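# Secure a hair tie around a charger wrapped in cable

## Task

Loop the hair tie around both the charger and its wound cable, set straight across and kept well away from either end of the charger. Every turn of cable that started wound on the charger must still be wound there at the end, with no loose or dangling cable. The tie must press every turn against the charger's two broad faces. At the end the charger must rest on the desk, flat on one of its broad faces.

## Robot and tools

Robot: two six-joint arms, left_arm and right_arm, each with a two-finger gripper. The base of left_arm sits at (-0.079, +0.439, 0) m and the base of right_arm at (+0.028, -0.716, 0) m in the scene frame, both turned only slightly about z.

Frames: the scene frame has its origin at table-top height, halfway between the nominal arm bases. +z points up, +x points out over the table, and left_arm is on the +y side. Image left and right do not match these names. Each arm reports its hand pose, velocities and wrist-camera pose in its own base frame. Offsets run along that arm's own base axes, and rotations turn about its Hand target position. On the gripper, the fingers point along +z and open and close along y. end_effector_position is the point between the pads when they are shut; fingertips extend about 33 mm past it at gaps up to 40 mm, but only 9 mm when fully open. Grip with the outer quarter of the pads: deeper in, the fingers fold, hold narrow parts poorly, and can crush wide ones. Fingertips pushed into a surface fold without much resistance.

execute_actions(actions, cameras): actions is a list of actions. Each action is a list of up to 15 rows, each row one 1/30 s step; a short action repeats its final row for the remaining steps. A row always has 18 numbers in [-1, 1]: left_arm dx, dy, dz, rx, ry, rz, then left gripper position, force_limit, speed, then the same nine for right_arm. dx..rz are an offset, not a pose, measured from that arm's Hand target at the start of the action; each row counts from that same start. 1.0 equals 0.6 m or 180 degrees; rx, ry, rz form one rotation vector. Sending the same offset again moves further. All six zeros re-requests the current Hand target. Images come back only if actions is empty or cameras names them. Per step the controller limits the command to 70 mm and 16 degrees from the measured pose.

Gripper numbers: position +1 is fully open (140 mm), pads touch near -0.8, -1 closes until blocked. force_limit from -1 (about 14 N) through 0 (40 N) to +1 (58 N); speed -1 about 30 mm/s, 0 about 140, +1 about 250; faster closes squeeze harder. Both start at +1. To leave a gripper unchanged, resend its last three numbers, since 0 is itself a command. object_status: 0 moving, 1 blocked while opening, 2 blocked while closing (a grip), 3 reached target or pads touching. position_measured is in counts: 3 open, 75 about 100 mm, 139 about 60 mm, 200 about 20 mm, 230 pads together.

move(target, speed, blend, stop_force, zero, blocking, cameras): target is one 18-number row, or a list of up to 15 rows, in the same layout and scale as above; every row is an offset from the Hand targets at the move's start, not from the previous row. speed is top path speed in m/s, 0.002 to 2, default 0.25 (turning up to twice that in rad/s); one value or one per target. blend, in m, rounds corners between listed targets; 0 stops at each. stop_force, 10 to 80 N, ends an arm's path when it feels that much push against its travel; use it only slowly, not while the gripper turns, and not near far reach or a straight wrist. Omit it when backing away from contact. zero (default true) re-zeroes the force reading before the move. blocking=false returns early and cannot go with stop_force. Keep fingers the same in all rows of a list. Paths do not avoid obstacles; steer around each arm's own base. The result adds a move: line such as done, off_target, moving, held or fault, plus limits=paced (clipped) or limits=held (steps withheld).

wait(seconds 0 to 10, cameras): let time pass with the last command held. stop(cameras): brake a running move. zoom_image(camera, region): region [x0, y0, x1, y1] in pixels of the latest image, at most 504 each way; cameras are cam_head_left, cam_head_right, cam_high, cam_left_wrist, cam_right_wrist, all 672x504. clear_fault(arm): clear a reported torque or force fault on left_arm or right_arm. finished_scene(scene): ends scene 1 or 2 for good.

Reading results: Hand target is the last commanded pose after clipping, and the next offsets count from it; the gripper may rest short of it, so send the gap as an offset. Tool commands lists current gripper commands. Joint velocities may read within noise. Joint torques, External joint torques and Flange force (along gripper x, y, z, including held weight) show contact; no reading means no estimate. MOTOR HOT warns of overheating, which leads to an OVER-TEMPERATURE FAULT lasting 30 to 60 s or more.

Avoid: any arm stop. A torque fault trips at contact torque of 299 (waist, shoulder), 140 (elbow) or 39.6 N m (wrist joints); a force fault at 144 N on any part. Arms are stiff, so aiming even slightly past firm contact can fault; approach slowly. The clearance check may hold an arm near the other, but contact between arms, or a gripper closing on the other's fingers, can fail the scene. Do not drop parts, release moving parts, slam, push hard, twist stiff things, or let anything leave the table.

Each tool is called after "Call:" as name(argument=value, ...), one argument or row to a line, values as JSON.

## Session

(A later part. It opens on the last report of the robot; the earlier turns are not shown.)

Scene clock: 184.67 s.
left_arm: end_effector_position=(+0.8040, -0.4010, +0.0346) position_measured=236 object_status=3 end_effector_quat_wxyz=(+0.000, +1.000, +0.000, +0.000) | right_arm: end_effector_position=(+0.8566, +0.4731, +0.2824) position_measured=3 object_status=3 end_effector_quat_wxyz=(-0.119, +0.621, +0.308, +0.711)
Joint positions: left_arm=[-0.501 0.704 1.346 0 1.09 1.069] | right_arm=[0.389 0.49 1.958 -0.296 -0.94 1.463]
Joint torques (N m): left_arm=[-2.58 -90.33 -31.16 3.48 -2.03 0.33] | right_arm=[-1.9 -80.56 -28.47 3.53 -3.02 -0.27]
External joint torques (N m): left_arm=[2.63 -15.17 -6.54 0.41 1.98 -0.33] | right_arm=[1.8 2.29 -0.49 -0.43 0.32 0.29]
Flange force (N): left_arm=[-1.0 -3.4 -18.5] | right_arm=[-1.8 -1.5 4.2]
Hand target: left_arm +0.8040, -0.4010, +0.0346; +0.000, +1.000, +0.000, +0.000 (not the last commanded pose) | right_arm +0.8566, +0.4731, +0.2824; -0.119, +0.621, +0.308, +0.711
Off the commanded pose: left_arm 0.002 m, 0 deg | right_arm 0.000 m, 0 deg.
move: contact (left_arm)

Call:
move(
  target=[0, 0, 0, 0, 0, 0, -0.5, 0, -1, 0, 0, 0, 0, 0, 0, 1, 1, 1],
)

Call:
move(
  target=[0, 0, -0.002, 0, 0, 0, -0.5, 0, -1, 0, 0, 0, 0, 0, 0, 1, 1, 1],
  speed=0.01,
)

Call:
move(
  target=[0, 0, 0, 0, 0, 0, -0.3, 0, -1, 0, 0, 0, 0, 0, 0, 1, 1, 1],
  cameras=["cam_left_wrist"],
)

Call:
zoom_image(
  camera="cam_left_wrist",
  region=[250, 140, 450, 300],
)

Scene clock: 192.17 s.
left_arm: end_effector_position=(+0.8040, -0.4010, +0.0346) position_measured=192 object_status=0 end_effector_quat_wxyz=(+0.000, +1.000, +0.000, +0.000) | right_arm: end_effector_position=(+0.8566, +0.4731, +0.2824) position_measured=3 object_status=3 end_effector_quat_wxyz=(-0.119, +0.621, +0.308, +0.711)
Joint positions: left_arm=[-0.501 0.704 1.346 0 1.09 1.069] | right_arm=[0.389 0.49 1.958 -0.296 -0.94 1.463]
Joint torques (N m): left_arm=[-0.21 -103.82 -34.59 4.18 0.44 0.34] | right_arm=[-2.05 -80.37 -28.38 3.51 -2.96 -0.29]
External joint torques (N m): left_arm=[0.24 -1.55 -3.09 -0.29 -0.49 -0.34] | right_arm=[2.26 2.39 -0.37 -0.44 0.28 0.3]
Flange force (N): left_arm=[4.7 2.5 -2.5] | right_arm=[-1.9 -2.3 4.2]
Hand target: left_arm +0.8040, -0.4010, +0.0346; +0.000, +1.000, +0.000, +0.000 | right_arm +0.8566, +0.4731, +0.2824; -0.119, +0.621, +0.308, +0.711
Off the commanded pose: left_arm 0.000 m, 0 deg | right_arm 0.000 m, 0 deg.
move: done

Scene clock: 192.87 s.
left_arm: end_effector_position=(+0.8040, -0.4010, +0.0336) position_measured=192 object_status=3 end_effector_quat_wxyz=(+0.000, +1.000, +0.000, +0.001) | right_arm: end_effector_position=(+0.8566, +0.4731, +0.2824) position_measured=3 object_status=3 end_effector_quat_wxyz=(-0.119, +0.621, +0.308, +0.711)
Joint positions: left_arm=[-0.501 0.705 1.347 0 1.089 1.069] | right_arm=[0.389 0.49 1.958 -0.296 -0.94 1.463]
Joint torques (N m): left_arm=[-0.77 -52.03 -16.29 3.75 -6.33 0.29] | right_arm=[-1.89 -80.55 -28.33 3.51 -2.96 -0.26]
External joint torques (N m): left_arm=[0.66 -53.59 -21.42 0.14 6.28 -0.29] | right_arm=[1.8 2.32 -0.52 -0.43 0.26 0.27]
Flange force (N): left_arm=[-12.5 -6.7 -63.3] | right_arm=[-2.0 -1.6 4.3]
Hand target: left_arm +0.8040, -0.4010, +0.0334; +0.000, +1.000, +0.000, +0.000 | right_arm +0.8566, +0.4731, +0.2824; -0.119, +0.621, +0.308, +0.711
Off the commanded pose: left_arm 0.000 m, 0 deg | right_arm 0.000 m, 0 deg.
move: done

Scene clock: 193.63 s.
left_arm: end_effector_position=(+0.8040, -0.4010, +0.0334) position_measured=167 object_status=0 end_effector_quat_wxyz=(+0.000, +1.000, +0.000, +0.000) | right_arm: end_effector_position=(+0.8566, +0.4731, +0.2824) position_measured=3 object_status=3 end_effector_quat_wxyz=(-0.119, +0.621, +0.308, +0.711)
Joint positions: left_arm=[-0.501 0.705 1.347 0 1.089 1.069] | right_arm=[0.389 0.49 1.958 -0.296 -0.94 1.463]
Joint torques (N m): left_arm=[-1.32 -105.05 -35.29 3.79 0.18 0.3] | right_arm=[-2.09 -80.53 -28.44 3.52 -2.99 -0.3]
External joint torques (N m): left_arm=[1.67 -0.9 -2.49 0.12 -0.24 -0.3] | right_arm=[2.18 2.25 -0.4 -0.43 0.29 0.31]
Flange force (N): left_arm=[5.2 0.9 -1.9] | right_arm=[-1.7 -2.1 4.1]
Hand target: left_arm +0.8040, -0.4010, +0.0334; +0.000, +1.000, +0.000, +0.000 | right_arm +0.8566, +0.4731, +0.2824; -0.119, +0.621, +0.308, +0.711
Off the commanded pose: left_arm 0.000 m, 0 deg | right_arm 0.000 m, 0 deg.
move: done
Images, in order (width x height): cam_left_wrist 672x504.

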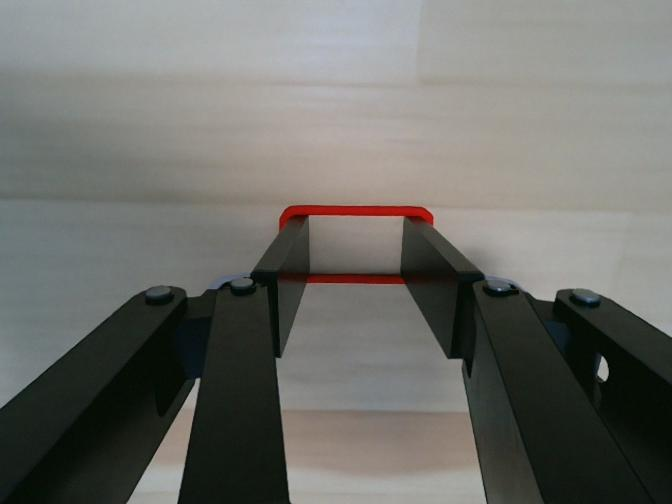

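Scaled by 2.520.

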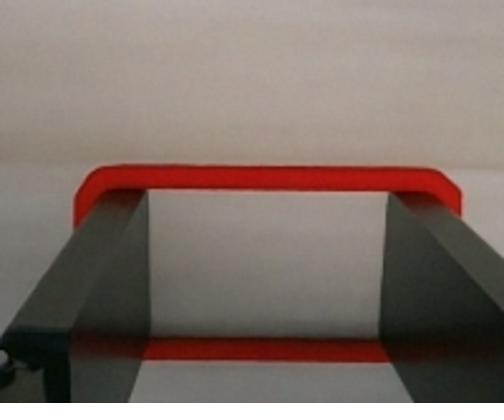

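Call:
move(
  target=[0, 0, -0.005, 0, 0, 0, -0.3, 0, -1, 0, 0, 0, 0, 0, 0, 1, 1, 1],
  speed=0.003,
  stop_force=10,
  cameras=["cam_left_wrist"],
)

Call:
zoom_image(
  camera="cam_left_wrist",
  region=[250, 140, 450, 300],
)

Scene clock: 197.90 s.
left_arm: end_effector_position=(+0.8040, -0.4010, +0.0304) position_measured=167 object_status=3 end_effector_quat_wxyz=(+0.000, +1.000, +0.000, +0.000) | right_arm: end_effector_position=(+0.8566, +0.4731, +0.2824) position_measured=3 object_status=3 end_effector_quat_wxyz=(-0.119, +0.621, +0.308, +0.711)
Joint positions: left_arm=[-0.501 0.708 1.349 0 1.085 1.069] | right_arm=[0.389 0.49 1.958 -0.296 -0.94 1.463]
Joint torques (N m): left_arm=[-1.33 -98.23 -31.68 3.69 0.16 0.35] | right_arm=[-2.05 -80.3 -28.39 3.56 -2.95 -0.29]
External joint torques (N m): left_arm=[0.87 -7.49 -5.97 0.19 -0.21 -0.35] | right_arm=[1.69 2.08 -0.45 -0.46 0.27 0.3]
Flange force (N): left_arm=[4.4 1.6 -9.2] | right_arm=[-1.7 -1.3 3.9]
Hand target: left_arm +0.8040, -0.4010, +0.0304; +0.000, +1.000, +0.000, +0.000 | right_arm +0.8566, +0.4731, +0.2824; -0.119, +0.621, +0.308, +0.711
Off the commanded pose: left_arm 0.000 m, 0 deg | right_arm 0.000 m, 0 deg.
move: done
Images, in order (width x height): cam_left_wrist 672x504.

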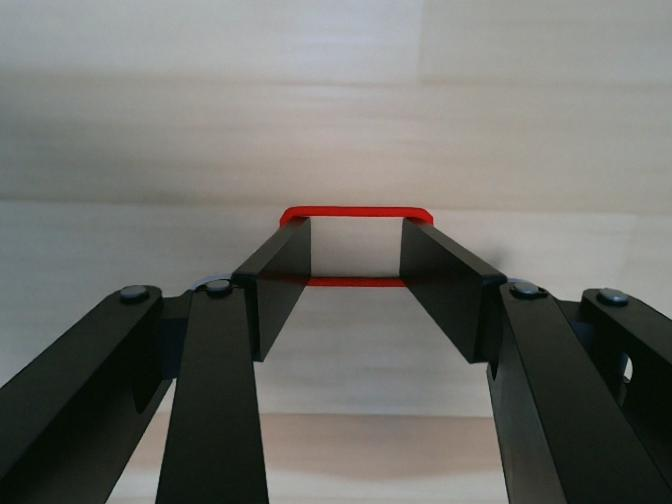

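Scaled by 2.520.

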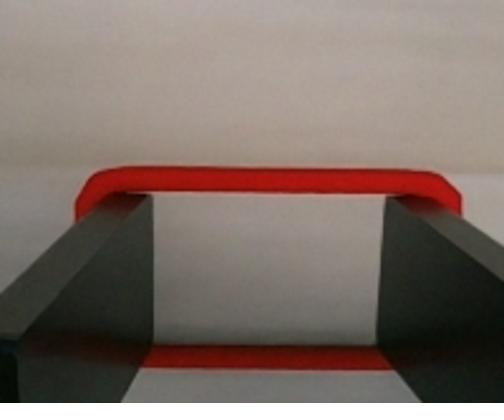

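Call:
move(
  target=[0, 0, 0.15, 0, 0, 0, -0.3, 0, -1, 0, 0, 0, 0, 0, 0, 1, 1, 1],
  speed=0.05,
  cameras=["cam_left_wrist", "cam_high", "cam_head_left", "cam_head_right"],
)

Call:
zoom_image(
  camera="cam_high",
  region=[310, 180, 400, 270],
)

Call:
zoom_image(
  camera="cam_head_left",
  region=[330, 180, 400, 260],
)

Call:
zoom_image(
  camera="cam_left_wrist",
  region=[250, 140, 450, 300],
)

Scene clock: 204.83 s.
left_arm: end_effector_position=(+0.8040, -0.4010, +0.1204) position_measured=167 object_status=3 end_effector_quat_wxyz=(+0.000, +1.000, +0.000, +0.000) | right_arm: end_effector_position=(+0.8566, +0.4731, +0.2824) position_measured=3 object_status=3 end_effector_quat_wxyz=(-0.119, +0.621, +0.308, +0.711)
Joint positions: left_arm=[-0.501 0.646 1.28 0 1.214 1.069] | right_arm=[0.389 0.49 1.958 -0.296 -0.94 1.463]
Joint torques (N m): left_arm=[-1.47 -103.43 -38.67 4.05 0.16 0.3] | right_arm=[-2.2 -80.43 -28.43 3.56 -2.99 -0.26]
External joint torques (N m): left_arm=[0.97 0.69 -1.16 0.04 -0.22 -0.3] | right_arm=[2.47 1.83 -0.41 -0.48 0.29 0.28]
Flange force (N): left_arm=[3.9 1.1 -0.3] | right_arm=[-1.0 -2.4 3.8]
Hand target: left_arm +0.8040, -0.4010, +0.1204; +0.000, +1.000, +0.000, +0.000 | right_arm +0.8566, +0.4731, +0.2824; -0.119, +0.621, +0.308, +0.711
Off the commanded pose: left_arm 0.000 m, 0 deg | right_arm 0.000 m, 0 deg.
move: done
Images, in order (width x height): cam_head_left 672x504, cam_head_right 672x504, cam_high 672x504, cam_left_wrist 672x504.

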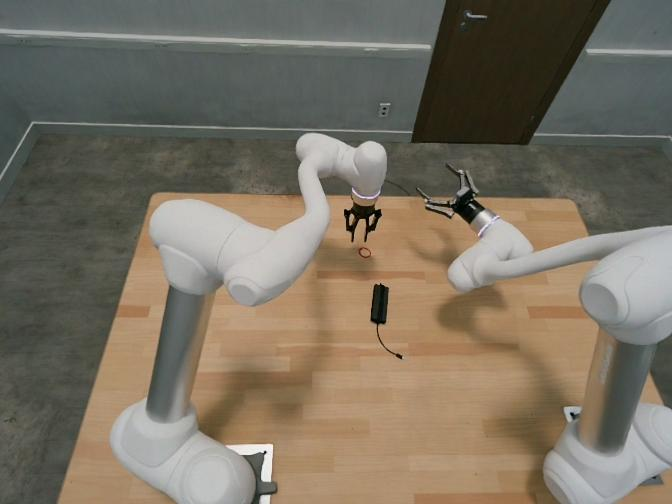

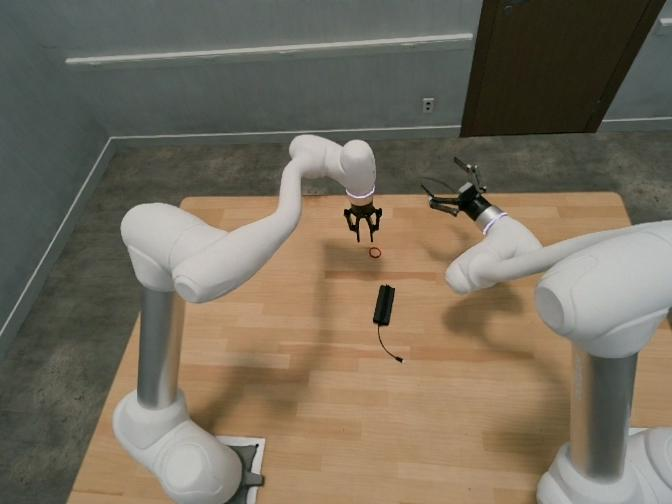

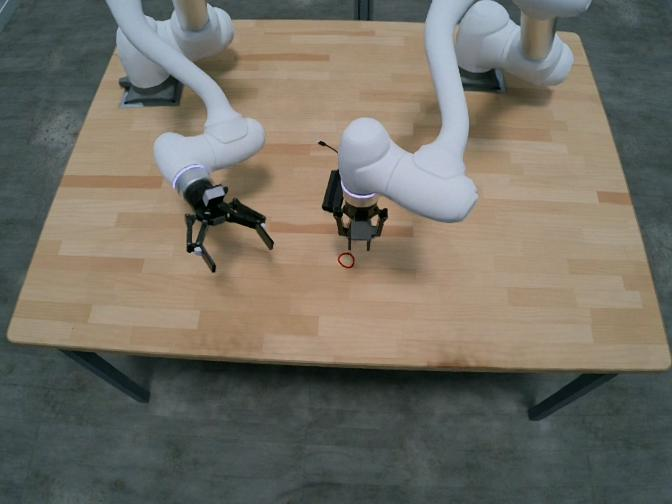

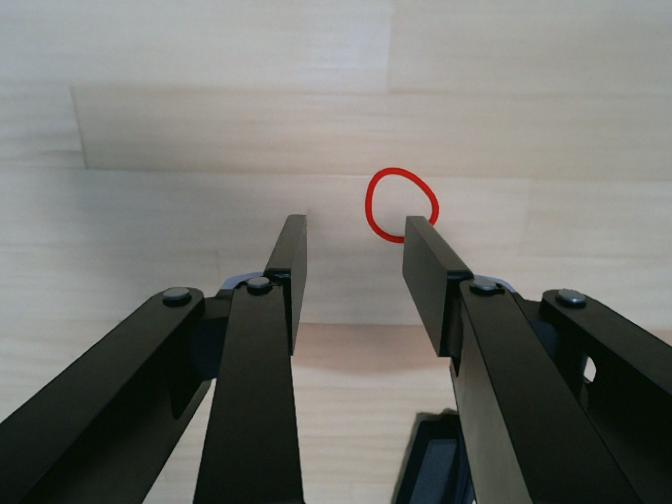

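Scaled by 5.600.

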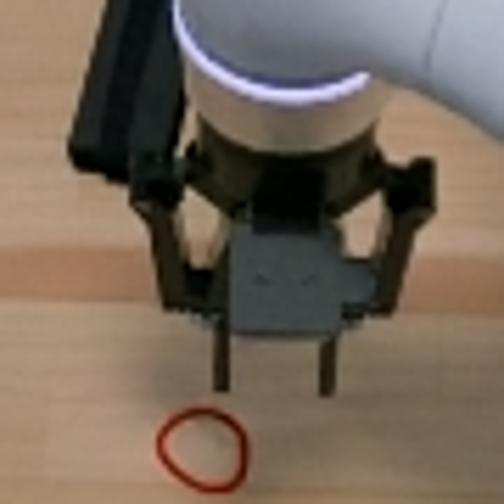

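Scaled by 6.300.

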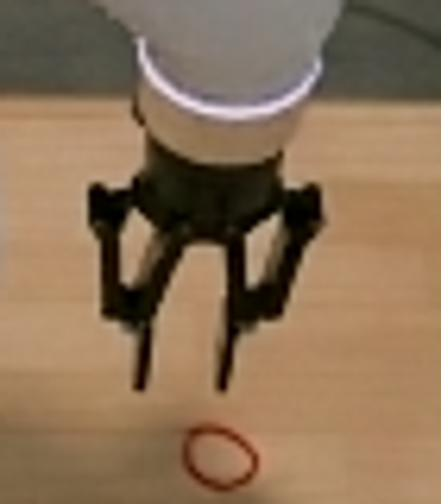

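Scaled by 2.520.

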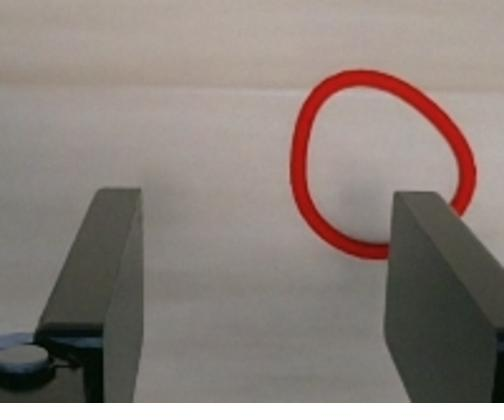

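Call:
move(
  target=[-0.127, 0.427, 0.467, -0.3849, -0.3849, -0.3849, -1, 0, 0, 0, 0, 0, 0, 0, 0, 1, 1, 1],
  speed=0.35,
  cameras=["cam_head_left", "cam_high"],
)

Scene clock: 265.43 s.
left_arm: end_effector_position=(+0.7278, -0.1448, +0.4006) position_measured=233 object_status=3 end_effector_quat_wxyz=(+0.500, +0.500, -0.500, +0.500) | right_arm: end_effector_position=(+0.8566, +0.4731, +0.2824) position_measured=3 object_status=3 end_effector_quat_wxyz=(-0.119, +0.621, +0.308, +0.711)
Joint positions: left_arm=[0.206 0.472 1.674 -1.458 1.744 3.727] | right_arm=[0.389 0.49 1.958 -0.296 -0.94 1.463]
Joint torques (N m): left_arm=[-1.11 -81.46 -31.48 -2.06 1.74 0.33] | right_arm=[-2.04 -80.61 -28.25 3.51 -2.97 -0.28]
External joint torques (N m): left_arm=[0.95 1.18 -1.2 0.15 -0.19 -0.33] | right_arm=[2.09 2.39 -0.6 -0.43 0.28 0.29]
Flange force (N): left_arm=[0.3 -4.1 -2.2] | right_arm=[-1.9 -1.9 4.7]
Hand target: left_arm +0.7278, -0.1448, +0.4006; +0.500, +0.500, -0.500, +0.500 | right_arm +0.8566, +0.4731, +0.2824; -0.119, +0.621, +0.308, +0.711
Off the commanded pose: left_arm 0.000 m, 0 deg | right_arm 0.000 m, 0 deg.
move: done
Images, in order (width x height): cam_head_left 672x504, cam_high 672x504.

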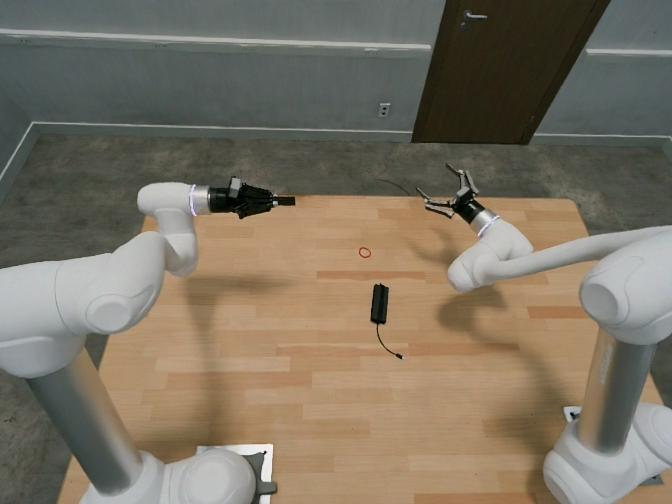

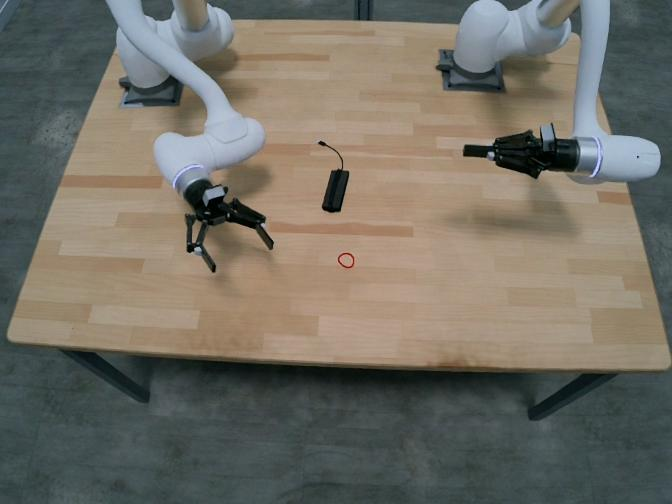

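Call:
move(
  target=[0, 0, 0, 0, 0, 0, -1, 0, 0, -0.225, 0.386, -0.054, -0.4232, 0.3019, 0.1596, -0.08, 0, 0],
  speed=0.3,
  cameras=["cam_right_wrist", "cam_high", "cam_head_left"],
)

Scene clock: 271.40 s.
left_arm: end_effector_position=(+0.7278, -0.1448, +0.4006) position_measured=233 object_status=3 end_effector_quat_wxyz=(+0.500, +0.500, -0.500, +0.500) | right_arm: end_effector_position=(+0.7216, +0.7047, +0.2501) position_measured=139 object_status=3 end_effector_quat_wxyz=(+0.000, +0.707, +0.707, +0.000)
Joint positions: left_arm=[0.206 0.472 1.674 -1.458 1.744 3.727] | right_arm=[0.739 0.81 0.757 -3.141 -1.575 3.88]
Joint torques (N m): left_arm=[-1.25 -81.37 -31.46 -2.03 1.71 0.35] | right_arm=[-2.21 -122.34 -41.83 -4.11 -0.27 -0.33]
External joint torques (N m): left_arm=[1.26 1.01 -1.23 0.14 -0.16 -0.35] | right_arm=[2.09 3.98 -0.6 -0.21 0.3 0.33]
Flange force (N): left_arm=[0.5 -3.9 -2.6] | right_arm=[9.7 6.5 -0.6]
Hand target: left_arm +0.7278, -0.1448, +0.4006; +0.500, +0.500, -0.500, +0.500 | right_arm +0.7216, +0.7047, +0.2500; +0.000, +0.707, +0.707, +0.000
Off the commanded pose: left_arm 0.000 m, 0 deg | right_arm 0.000 m, 0 deg.
move: done; limits=paced
Images, in order (width x height): cam_head_left 672x504, cam_high 672x504, cam_right_wrist 672x504.

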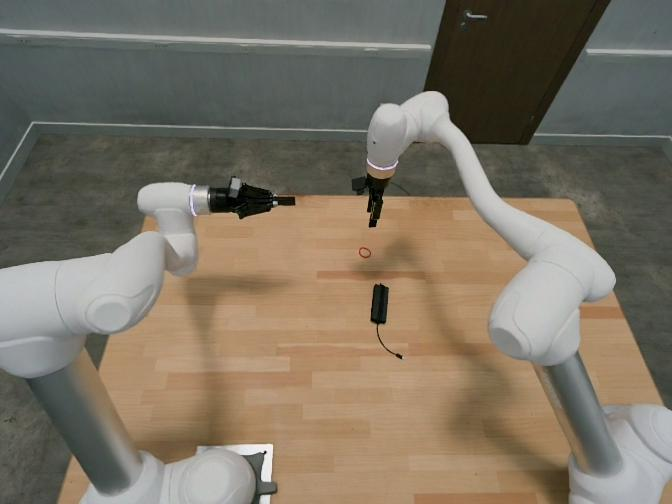

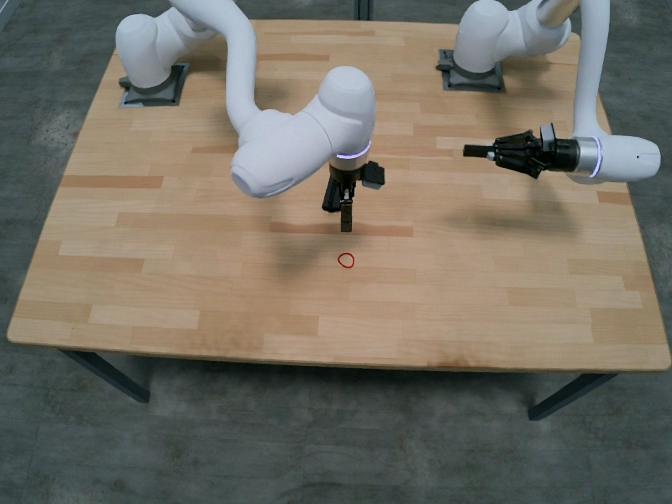

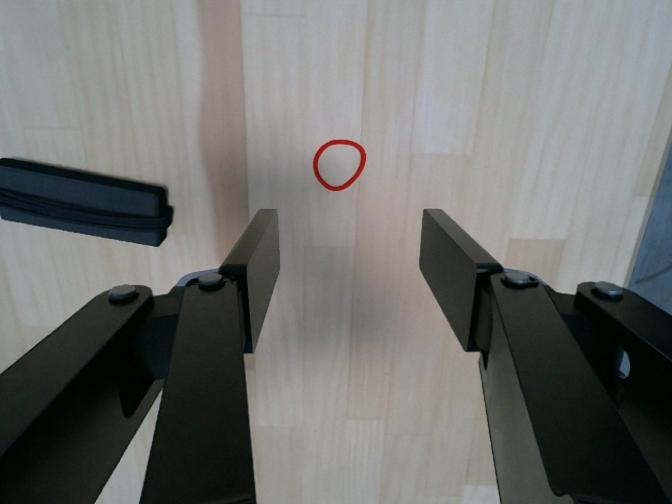

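Call:
move(
  target=[0, 0, 0, 0, 0, 0, -1, 0, 0, 0, 0.0133, -0.25, 0, 0, 0, -0.08, 0, 0],
  speed=0.2,
  cameras=["cam_right_wrist"],
)

Call:
zoom_image(
  camera="cam_right_wrist",
  region=[250, 140, 450, 300],
)

Scene clock: 278.80 s.
left_arm: end_effector_position=(+0.7278, -0.1448, +0.4006) position_measured=233 object_status=3 end_effector_quat_wxyz=(+0.500, +0.500, -0.500, +0.500) | right_arm: end_effector_position=(+0.7216, +0.7127, +0.1001) position_measured=139 object_status=3 end_effector_quat_wxyz=(+0.000, +0.707, +0.707, +0.000)
Joint positions: left_arm=[0.206 0.472 1.674 -1.458 1.744 3.727] | right_arm=[0.745 0.858 0.94 -3.141 -1.344 3.886]
Joint torques (N m): left_arm=[-1.04 -81.67 -31.49 -2.09 1.67 0.35] | right_arm=[-2.11 -124.58 -41.05 -4.01 -0.25 -0.3]
External joint torques (N m): left_arm=[1.12 1.32 -1.2 0.19 -0.12 -0.35] | right_arm=[1.81 3.43 -0.54 -0.23 0.28 0.3]
Flange force (N): left_arm=[0.2 -4.2 -2.6] | right_arm=[7.3 4.4 1.4]
Hand target: left_arm +0.7278, -0.1448, +0.4006; +0.500, +0.500, -0.500, +0.500 | right_arm +0.7216, +0.7127, +0.1000; +0.000, +0.707, +0.707, +0.000
Off the commanded pose: left_arm 0.000 m, 0 deg | right_arm 0.000 m, 0 deg.
move: done
Images, in order (width x height): cam_right_wrist 672x504.

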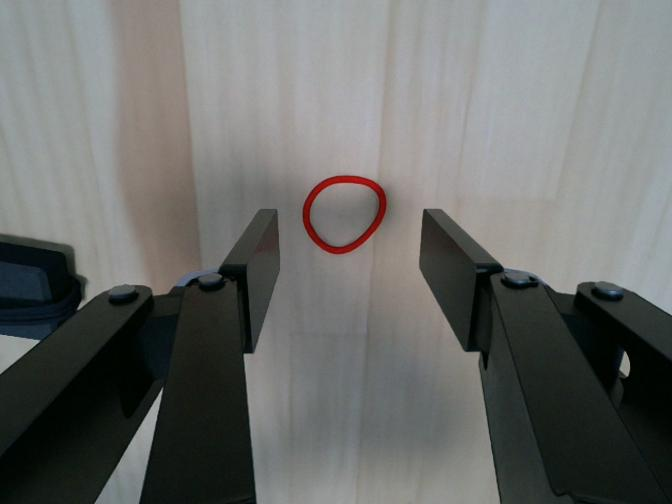

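Scaled by 2.520.

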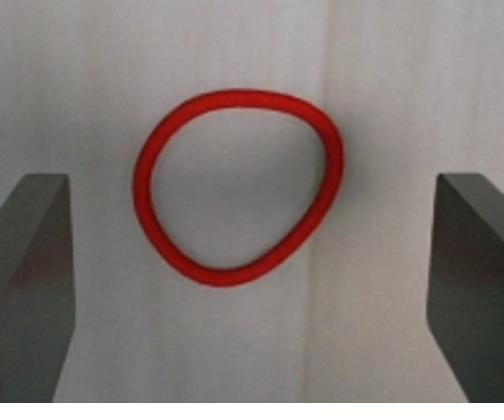

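Call:
move(
  target=[0, 0, 0, 0, 0, 0, -1, 0, 0, 0, -0.0083, -0.075, 0, 0, 0, -0.08, 0, 0],
  speed=0.15,
  cameras=["cam_right_wrist", "cam_head_left"],
)

Call:
zoom_image(
  camera="cam_right_wrist",
  region=[250, 140, 450, 300],
)

Call:
zoom_image(
  camera="cam_head_left",
  region=[320, 180, 420, 280],
)

Scene clock: 285.43 s.
left_arm: end_effector_position=(+0.7278, -0.1448, +0.4006) position_measured=233 object_status=3 end_effector_quat_wxyz=(+0.500, +0.500, -0.500, +0.500) | right_arm: end_effector_position=(+0.7216, +0.7077, +0.0550) position_measured=139 object_status=3 end_effector_quat_wxyz=(+0.000, +0.707, +0.707, +0.000)
Joint positions: left_arm=[0.206 0.472 1.674 -1.458 1.744 3.727] | right_arm=[0.741 0.874 0.993 -3.141 -1.275 3.882]
Joint torques (N m): left_arm=[-1 -81.57 -31.52 -2.06 1.72 0.34] | right_arm=[-1.94 -125.46 -39.58 -3.83 -0.3 -0.32]
External joint torques (N m): left_arm=[0.98 1.3 -1.15 0.17 -0.17 -0.34] | right_arm=[2.05 4.03 -1.24 -0.32 0.32 0.32]
Flange force (N): left_arm=[0.2 -4.1 -2.3] | right_arm=[9.6 6.4 1.7]
Hand target: left_arm +0.7278, -0.1448, +0.4006; +0.500, +0.500, -0.500, +0.500 | right_arm +0.7216, +0.7077, +0.0550; +0.000, +0.707, +0.707, +0.000
Off the commanded pose: left_arm 0.000 m, 0 deg | right_arm 0.000 m, 0 deg.
move: done
Images, in order (width x height): cam_head_left 672x504, cam_right_wrist 672x504.

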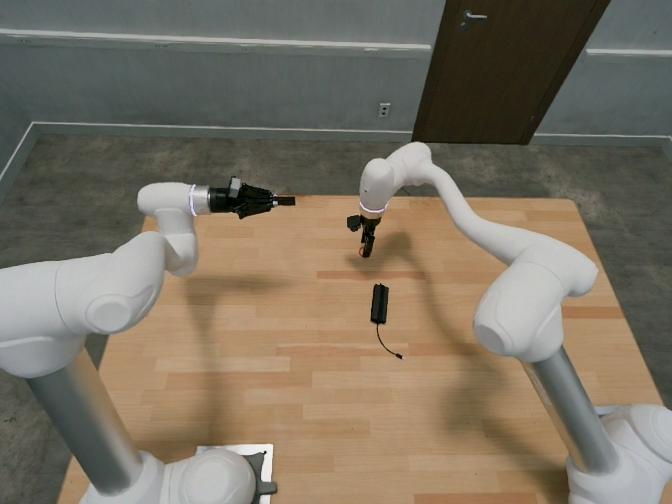

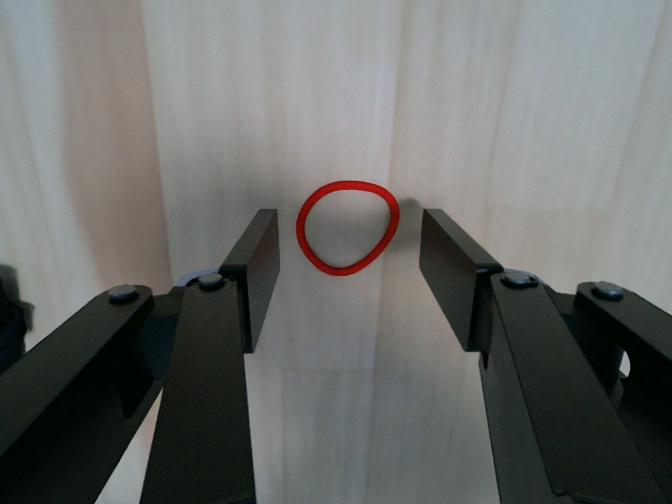

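Scaled by 2.520.

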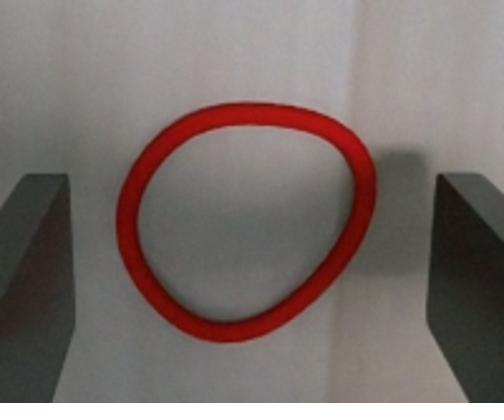

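Scaled by 5.040.

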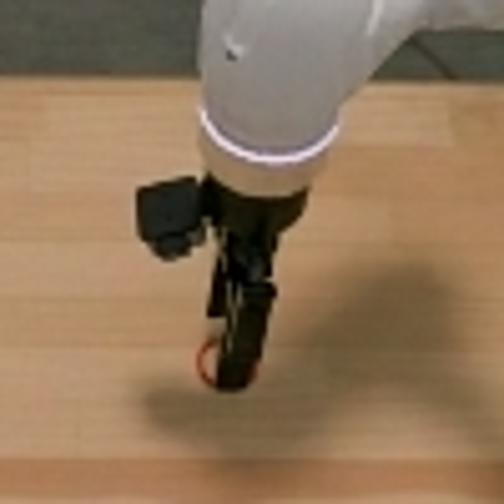

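Call:
move(
  target=[0, 0, 0, 0, 0, 0, -1, 0, 0, 0, 0, 0, 0, 0, 0, -1, 0, 0],
)

Call:
move(
  target=[0, 0, 0, 0, 0, 0, -1, 0, 0, 0, 0, -0.06, 0, 0, 0, -1, 0, 0],
  speed=0.006,
  stop_force=10,
  cameras=["cam_right_wrist"],
)

Scene clock: 296.60 s.
left_arm: end_effector_position=(+0.7278, -0.1448, +0.4006) position_measured=233 object_status=3 end_effector_quat_wxyz=(+0.500, +0.500, -0.500, +0.500) | right_arm: end_effector_position=(+0.7216, +0.7077, +0.0550) position_measured=233 object_status=3 end_effector_quat_wxyz=(+0.000, +0.707, +0.707, +0.000)
Joint positions: left_arm=[0.206 0.472 1.674 -1.458 1.744 3.727] | right_arm=[0.741 0.874 0.993 -3.141 -1.275 3.882]
Joint torques (N m): left_arm=[-1.37 -81.72 -31.43 -2.06 1.73 0.32] | right_arm=[-2.19 -125.26 -39.92 -3.92 -0.25 -0.27]
External joint torques (N m): left_arm=[1.88 1.2 -1.28 0.18 -0.17 -0.32] | right_arm=[2.35 3.42 -1.03 -0.24 0.28 0.27]
Flange force (N): left_arm=[0.3 -4.0 -3.5] | right_arm=[8.5 5.0 1.5]
Hand target: left_arm +0.7278, -0.1448, +0.4006; +0.500, +0.500, -0.500, +0.500 | right_arm +0.7216, +0.7077, +0.0550; +0.000, +0.707, +0.707, +0.000
Off the commanded pose: left_arm 0.000 m, 0 deg | right_arm 0.000 m, 0 deg.
move: done

Scene clock: 300.50 s.
left_arm: end_effector_position=(+0.7278, -0.1448, +0.4006) position_measured=233 object_status=3 end_effector_quat_wxyz=(+0.500, +0.500, -0.500, +0.500) | right_arm: end_effector_position=(+0.7216, +0.7077, +0.0353) position_measured=233 object_status=3 end_effector_quat_wxyz=(+0.000, +0.707, +0.707, +0.000)
Joint positions: left_arm=[0.206 0.472 1.674 -1.458 1.744 3.727] | right_arm=[0.741 0.885 1.008 -3.141 -1.248 3.882]
Joint torques (N m): left_arm=[-1.15 -81.75 -31.37 -2.11 1.72 0.29] | right_arm=[-1.97 -109.32 -33.93 -3.82 1.67 -0.33]
External joint torques (N m): left_arm=[1.64 1.61 -1.26 0.24 -0.17 -0.29] | right_arm=[1.76 -12.03 -6.39 -0.29 -1.64 0.33]
Flange force (N): left_arm=[-0.1 -4.5 -3.4] | right_arm=[3.6 0.7 -14.2]
Hand target: left_arm +0.7278, -0.1448, +0.4006; +0.500, +0.500, -0.500, +0.500 | right_arm +0.7216, +0.7077, +0.0353; +0.000, +0.707, +0.707, +0.000 (not the last commanded pose)
Off the commanded pose: left_arm 0.000 m, 0 deg | right_arm 0.016 m, 0 deg.
move: contact (right_arm)
Images, in order (width x height): cam_right_wrist 672x504.

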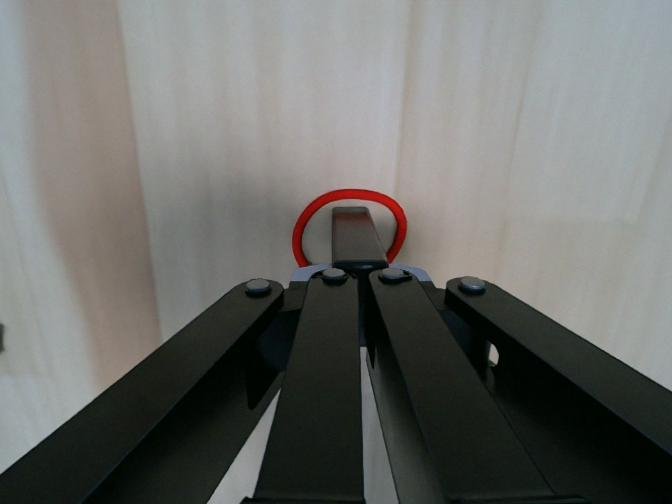

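Call:
move(
  target=[
    [0, 0, 0, 0, 0, 0, -1, 0, 0, 0, 0, 0.03, 0, 0, 0, -1, 0, 0],
  ],
  speed=0.05,
)

Call:
move(
  target=[0, 0, 0, 0, 0, 0, -1, 0, 0, 0, 0, 0, 0, 0, 0, -0.15, 0, 0],
)

Call:
move(
  target=[0, 0, 0, 0, 0, 0, -1, 0, 0, 0, 0, -0.03, 0, 0, 0, -0.15, 0, 0],
  speed=0.03,
)

Call:
move(
  target=[0, 0, 0, 0, 0, 0, -1, 0, 0, 0, 0, 0, 0, 0, 0, -0.36, 0, -1],
  cameras=["cam_right_wrist"],
)

Call:
zoom_image(
  camera="cam_right_wrist",
  region=[250, 140, 450, 300],
)

Scene clock: 309.97 s.
left_arm: end_effector_position=(+0.7278, -0.1448, +0.4006) position_measured=233 object_status=3 end_effector_quat_wxyz=(+0.500, +0.500, -0.500, +0.500) | right_arm: end_effector_position=(+0.7216, +0.7077, +0.0533) position_measured=233 object_status=3 end_effector_quat_wxyz=(+0.000, +0.707, +0.707, +0.000)
Joint positions: left_arm=[0.206 0.472 1.674 -1.458 1.744 3.727] | right_arm=[0.741 0.875 0.994 -3.141 -1.273 3.882]
Joint torques (N m): left_arm=[-1.52 -81.9 -31.37 -2.08 1.71 0.32] | right_arm=[-2.14 -125.32 -40.03 -3.88 -0.26 -0.3]
External joint torques (N m): left_arm=[1.36 1.49 -1.35 0.16 -0.16 -0.31] | right_arm=[2.38 4.76 -0.4 -0.23 0.28 0.3]
Flange force (N): left_arm=[0.1 -4.7 -3.0] | right_arm=[8.7 5.1 2.8]
Hand target: left_arm +0.7278, -0.1448, +0.4006; +0.500, +0.500, -0.500, +0.500 | right_arm +0.7216, +0.7077, +0.0533; +0.000, +0.707, +0.707, +0.000
Off the commanded pose: left_arm 0.000 m, 0 deg | right_arm 0.000 m, 0 deg.
move: done

Scene clock: 310.67 s.
left_arm: end_effector_position=(+0.7278, -0.1448, +0.4006) position_measured=233 object_status=3 end_effector_quat_wxyz=(+0.500, +0.500, -0.500, +0.500) | right_arm: end_effector_position=(+0.7216, +0.7077, +0.0533) position_measured=148 object_status=0 end_effector_quat_wxyz=(+0.000, +0.707, +0.707, +0.000)
Joint positions: left_arm=[0.206 0.472 1.674 -1.458 1.744 3.727] | right_arm=[0.741 0.875 0.994 -3.141 -1.273 3.882]
Joint torques (N m): left_arm=[-1.39 -81.69 -31.52 -2.08 1.7 0.31] | right_arm=[-2.09 -125.2 -39.91 -3.88 -0.22 -0.27]
External joint torques (N m): left_arm=[1.77 1.3 -1.17 0.2 -0.14 -0.31] | right_arm=[2.14 3.66 -0.78 -0.27 0.23 0.27]
Flange force (N): left_arm=[0.1 -3.9 -3.4] | right_arm=[8.1 4.9 1.8]
Hand target: left_arm +0.7278, -0.1448, +0.4006; +0.500, +0.500, -0.500, +0.500 | right_arm +0.7216, +0.7077, +0.0533; +0.000, +0.707, +0.707, +0.000
Off the commanded pose: left_arm 0.000 m, 0 deg | right_arm 0.000 m, 0 deg.
move: done

Scene clock: 311.53 s.
left_arm: end_effector_position=(+0.7278, -0.1448, +0.4006) position_measured=233 object_status=3 end_effector_quat_wxyz=(+0.500, +0.500, -0.500, +0.500) | right_arm: end_effector_position=(+0.7216, +0.7077, +0.0353) position_measured=148 object_status=3 end_effector_quat_wxyz=(+0.000, +0.707, +0.707, +0.000)
Joint positions: left_arm=[0.206 0.472 1.674 -1.458 1.744 3.727] | right_arm=[0.741 0.885 1.008 -3.141 -1.248 3.882]
Joint torques (N m): left_arm=[-1.26 -81.7 -31.43 -2.08 1.71 0.3] | right_arm=[-2.3 -125.69 -39.55 -3.9 -0.29 -0.29]
External joint torques (N m): left_arm=[1.38 1.42 -1.23 0.2 -0.16 -0.3] | right_arm=[1.89 3.82 -0.89 -0.22 0.32 0.29]
Flange force (N): left_arm=[0.0 -4.3 -2.9] | right_arm=[8.2 5.3 2.1]
Hand target: left_arm +0.7278, -0.1448, +0.4006; +0.500, +0.500, -0.500, +0.500 | right_arm +0.7216, +0.7077, +0.0353; +0.000, +0.707, +0.707, +0.000
Off the commanded pose: left_arm 0.000 m, 0 deg | right_arm 0.000 m, 0 deg.
move: done

Scene clock: 312.33 s.
left_arm: end_effector_position=(+0.7278, -0.1448, +0.4006) position_measured=233 object_status=3 end_effector_quat_wxyz=(+0.500, +0.500, -0.500, +0.500) | right_arm: end_effector_position=(+0.7216, +0.7077, +0.0353) position_measured=174 object_status=0 end_effector_quat_wxyz=(+0.000, +0.707, +0.707, +0.000)
Joint positions: left_arm=[0.206 0.472 1.674 -1.458 1.744 3.727] | right_arm=[0.741 0.885 1.008 -3.141 -1.248 3.882]
Joint torques (N m): left_arm=[-1.28 -81.56 -31.48 -2.1 1.73 0.32] | right_arm=[-1.97 -125.63 -39.62 -3.84 -0.24 -0.29]
External joint torques (N m): left_arm=[1.29 1.14 -1.23 0.2 -0.18 -0.32] | right_arm=[1.97 3.83 -0.84 -0.28 0.27 0.29]
Flange force (N): left_arm=[0.3 -4.0 -2.7] | right_arm=[8.2 5.2 2.1]
Hand target: left_arm +0.7278, -0.1448, +0.4006; +0.500, +0.500, -0.500, +0.500 | right_arm +0.7216, +0.7077, +0.0353; +0.000, +0.707, +0.707, +0.000
Off the commanded pose: left_arm 0.000 m, 0 deg | right_arm 0.000 m, 0 deg.
move: done
Images, in order (width x height): cam_right_wrist 672x504.

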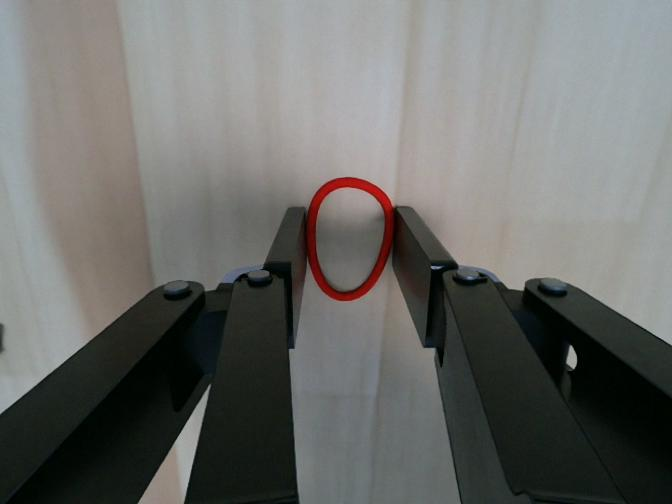

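Scaled by 2.520.

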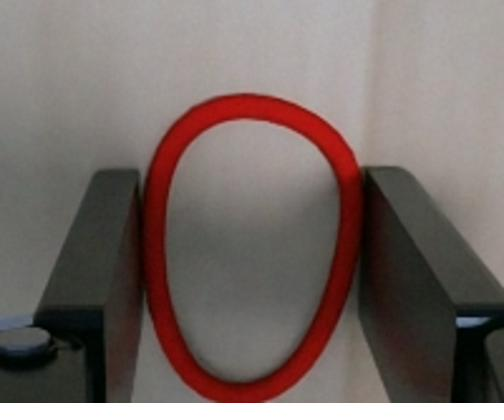

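Call:
move(
  target=[0, 0, 0, 0, 0, 0, -1, 0, 0, 0, 0, 0.1, 0, 0, 0, -0.36, 0, -1],
  speed=0.05,
  cameras=["cam_right_wrist"],
)

Call:
zoom_image(
  camera="cam_right_wrist",
  region=[250, 140, 450, 300],
)

Scene clock: 316.57 s.
left_arm: end_effector_position=(+0.7278, -0.1448, +0.4006) position_measured=233 object_status=3 end_effector_quat_wxyz=(+0.500, +0.500, -0.500, +0.500) | right_arm: end_effector_position=(+0.7216, +0.7077, +0.0953) position_measured=174 object_status=3 end_effector_quat_wxyz=(+0.000, +0.707, +0.707, +0.000)
Joint positions: left_arm=[0.206 0.472 1.674 -1.458 1.744 3.727] | right_arm=[0.741 0.853 0.957 -3.141 -1.332 3.882]
Joint torques (N m): left_arm=[-1.45 -81.71 -31.56 -2.09 1.72 0.31] | right_arm=[-2.15 -124.19 -40.72 -3.98 -0.2 -0.28]
External joint torques (N m): left_arm=[1.56 1.47 -1.11 0.19 -0.17 -0.31] | right_arm=[1.8 3.99 -0.54 -0.23 0.23 0.28]
Flange force (N): left_arm=[-0.1 -4.1 -3.1] | right_arm=[8.0 5.2 1.7]
Hand target: left_arm +0.7278, -0.1448, +0.4006; +0.500, +0.500, -0.500, +0.500 | right_arm +0.7216, +0.7077, +0.0953; +0.000, +0.707, +0.707, +0.000
Off the commanded pose: left_arm 0.000 m, 0 deg | right_arm 0.000 m, 0 deg.
move: done
Images, in order (width x height): cam_right_wrist 672x504.

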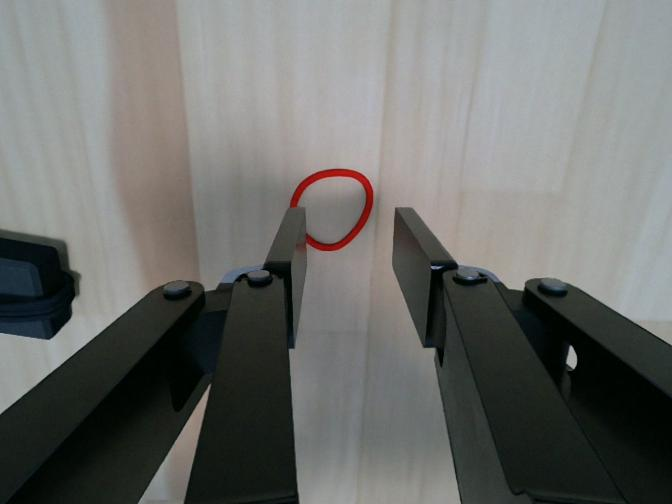

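Scaled by 2.520.

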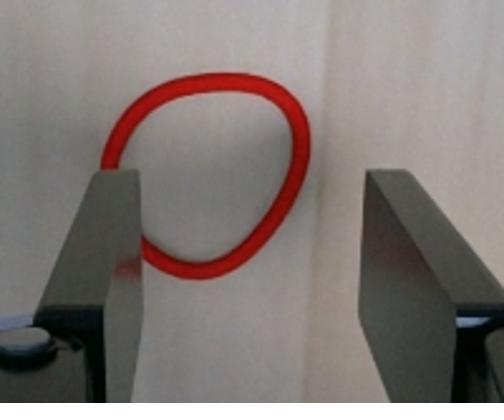

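Call:
zoom_image(
  camera="cam_right_wrist",
  region=[0, 200, 120, 360],
)

Scaled by 3.150.

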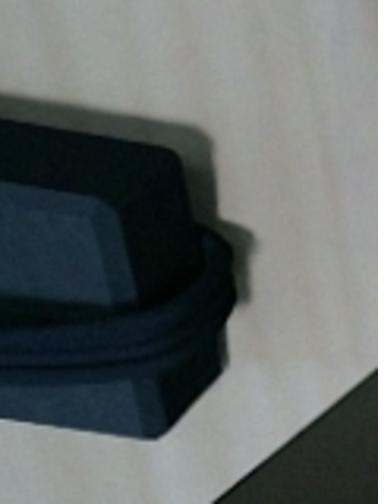

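Call:
move(
  target=[0, 0, 0, 0, 0, 0, -1, 0, 0, -0.051, -0.0033, -0.05, 0, 0, 0, -0.56, -1, 0],
  speed=0.1,
  cameras=["cam_right_wrist"],
)

Call:
zoom_image(
  camera="cam_right_wrist",
  region=[270, 140, 470, 300],
)

Scene clock: 360.63 s.
left_arm: end_effector_position=(+0.7278, -0.1448, +0.4006) position_measured=233 object_status=3 end_effector_quat_wxyz=(+0.500, +0.500, -0.500, +0.500) | right_arm: end_effector_position=(+0.6910, +0.7057, +0.0653) position_measured=200 object_status=3 end_effector_quat_wxyz=(+0.000, +0.707, +0.707, +0.000)
Joint positions: left_arm=[0.206 0.472 1.674 -1.458 1.744 3.727] | right_arm=[0.761 0.827 1.062 -3.141 -1.253 3.902]
Joint torques (N m): left_arm=[-1.26 -81.45 -31.55 -2.05 1.68 0.34] | right_arm=[-1.99 -121.69 -39.4 -3.85 -0.27 -0.28]
External joint torques (N m): left_arm=[0.92 1.11 -1.15 0.14 -0.13 -0.34] | right_arm=[1.71 4.2 -0.97 -0.28 0.29 0.28]
Flange force (N): left_arm=[0.3 -3.9 -2.2] | right_arm=[8.7 5.7 2.0]
Hand target: left_arm +0.7278, -0.1448, +0.4006; +0.500, +0.500, -0.500, +0.500 | right_arm +0.6910, +0.7057, +0.0653; +0.000, +0.707, +0.707, +0.000
Off the commanded pose: left_arm 0.000 m, 0 deg | right_arm 0.000 m, 0 deg.
move: done
Images, in order (width x height): cam_right_wrist 672x504.

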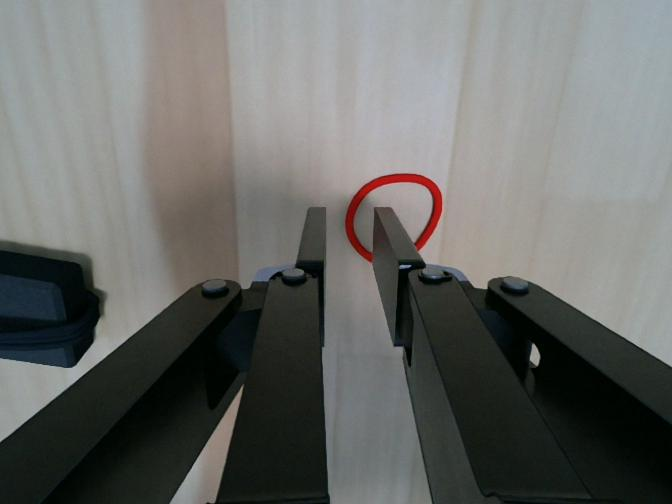

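Scaled by 2.520.

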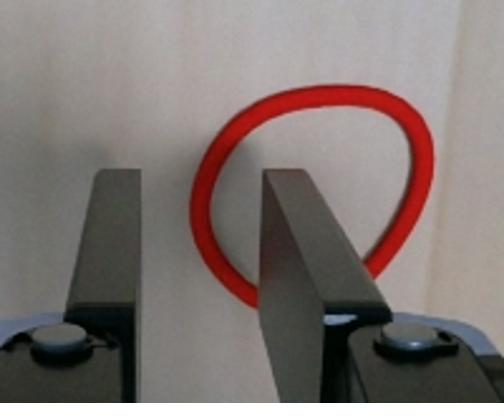

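Call:
move(
  target=[0, 0, 0, 0, 0, 0, -1, 0, 0, -0.0117, 0, -0.025, 0, 0, 0, -0.56, -1, 0],
  speed=0.1,
  cameras=["cam_right_wrist"],
)

Call:
zoom_image(
  camera="cam_right_wrist",
  region=[270, 140, 470, 300],
)

Scene clock: 367.83 s.
left_arm: end_effector_position=(+0.7278, -0.1448, +0.4006) position_measured=233 object_status=3 end_effector_quat_wxyz=(+0.500, +0.500, -0.500, +0.500) | right_arm: end_effector_position=(+0.6840, +0.7057, +0.0504) position_measured=200 object_status=3 end_effector_quat_wxyz=(+0.000, +0.707, +0.707, +0.000)
Joint positions: left_arm=[0.206 0.472 1.674 -1.458 1.744 3.727] | right_arm=[0.766 0.827 1.09 -3.141 -1.225 3.906]
Joint torques (N m): left_arm=[-1.57 -81.77 -31.51 -2.05 1.74 0.34] | right_arm=[-1.88 -121.92 -39.16 -3.82 -0.27 -0.3]
External joint torques (N m): left_arm=[1.47 1.61 -1.13 0.15 -0.19 -0.34] | right_arm=[2 5.04 -0.67 -0.23 0.29 0.3]
Flange force (N): left_arm=[-0.1 -4.4 -3.0] | right_arm=[9.1 5.6 3.0]
Hand target: left_arm +0.7278, -0.1448, +0.4006; +0.500, +0.500, -0.500, +0.500 | right_arm +0.6840, +0.7057, +0.0503; +0.000, +0.707, +0.707, +0.000
Off the commanded pose: left_arm 0.000 m, 0 deg | right_arm 0.000 m, 0 deg.
move: done
Images, in order (width x height): cam_right_wrist 672x504.

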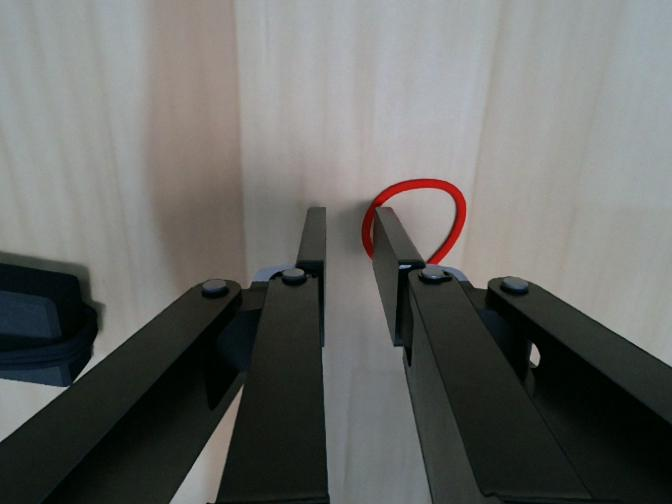

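Scaled by 2.520.

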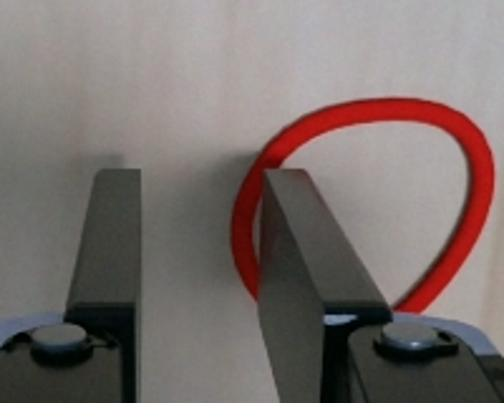

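Call:
move(
  target=[0, 0, 0, 0, 0, 0, -1, 0, 0, 0.0133, 0, 0, 0, 0, 0, -0.56, -1, 0],
  speed=0.1,
  cameras=["cam_right_wrist"],
)

Call:
zoom_image(
  camera="cam_right_wrist",
  region=[270, 140, 470, 300],
)

Scene clock: 372.93 s.
left_arm: end_effector_position=(+0.7278, -0.1448, +0.4006) position_measured=233 object_status=3 end_effector_quat_wxyz=(+0.500, +0.500, -0.500, +0.500) | right_arm: end_effector_position=(+0.6919, +0.7057, +0.0503) position_measured=200 object_status=3 end_effector_quat_wxyz=(+0.000, +0.707, +0.707, +0.000)
Joint positions: left_arm=[0.206 0.472 1.674 -1.458 1.744 3.727] | right_arm=[0.76 0.837 1.072 -3.141 -1.233 3.901]
Joint torques (N m): left_arm=[-1.21 -81.43 -31.5 -2.05 1.71 0.3] | right_arm=[-2.06 -121.96 -39.31 -3.83 -0.3 -0.32]
External joint torques (N m): left_arm=[1.39 1.08 -1.18 0.16 -0.16 -0.3] | right_arm=[2.28 3.82 -0.86 -0.25 0.32 0.32]
Flange force (N): left_arm=[0.3 -3.8 -2.8] | right_arm=[8.3 4.5 2.1]
Hand target: left_arm +0.7278, -0.1448, +0.4006; +0.500, +0.500, -0.500, +0.500 | right_arm +0.6919, +0.7057, +0.0503; +0.000, +0.707, +0.707, +0.000
Off the commanded pose: left_arm 0.000 m, 0 deg | right_arm 0.000 m, 0 deg.
move: done
Images, in order (width x height): cam_right_wrist 672x504.

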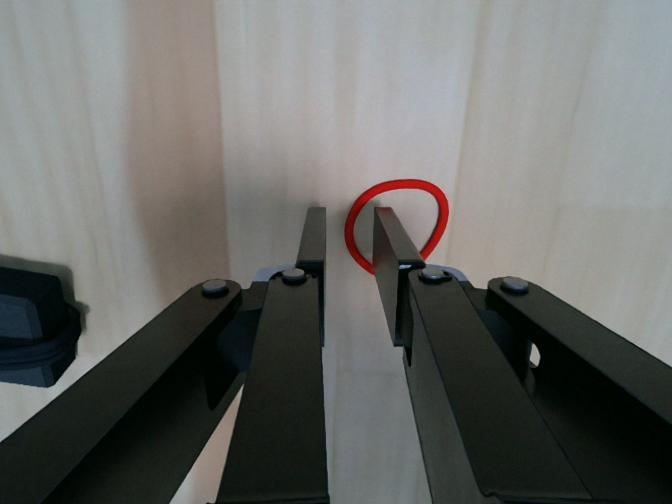

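Scaled by 2.520.

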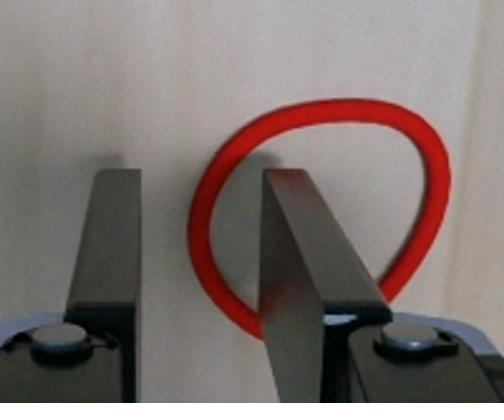

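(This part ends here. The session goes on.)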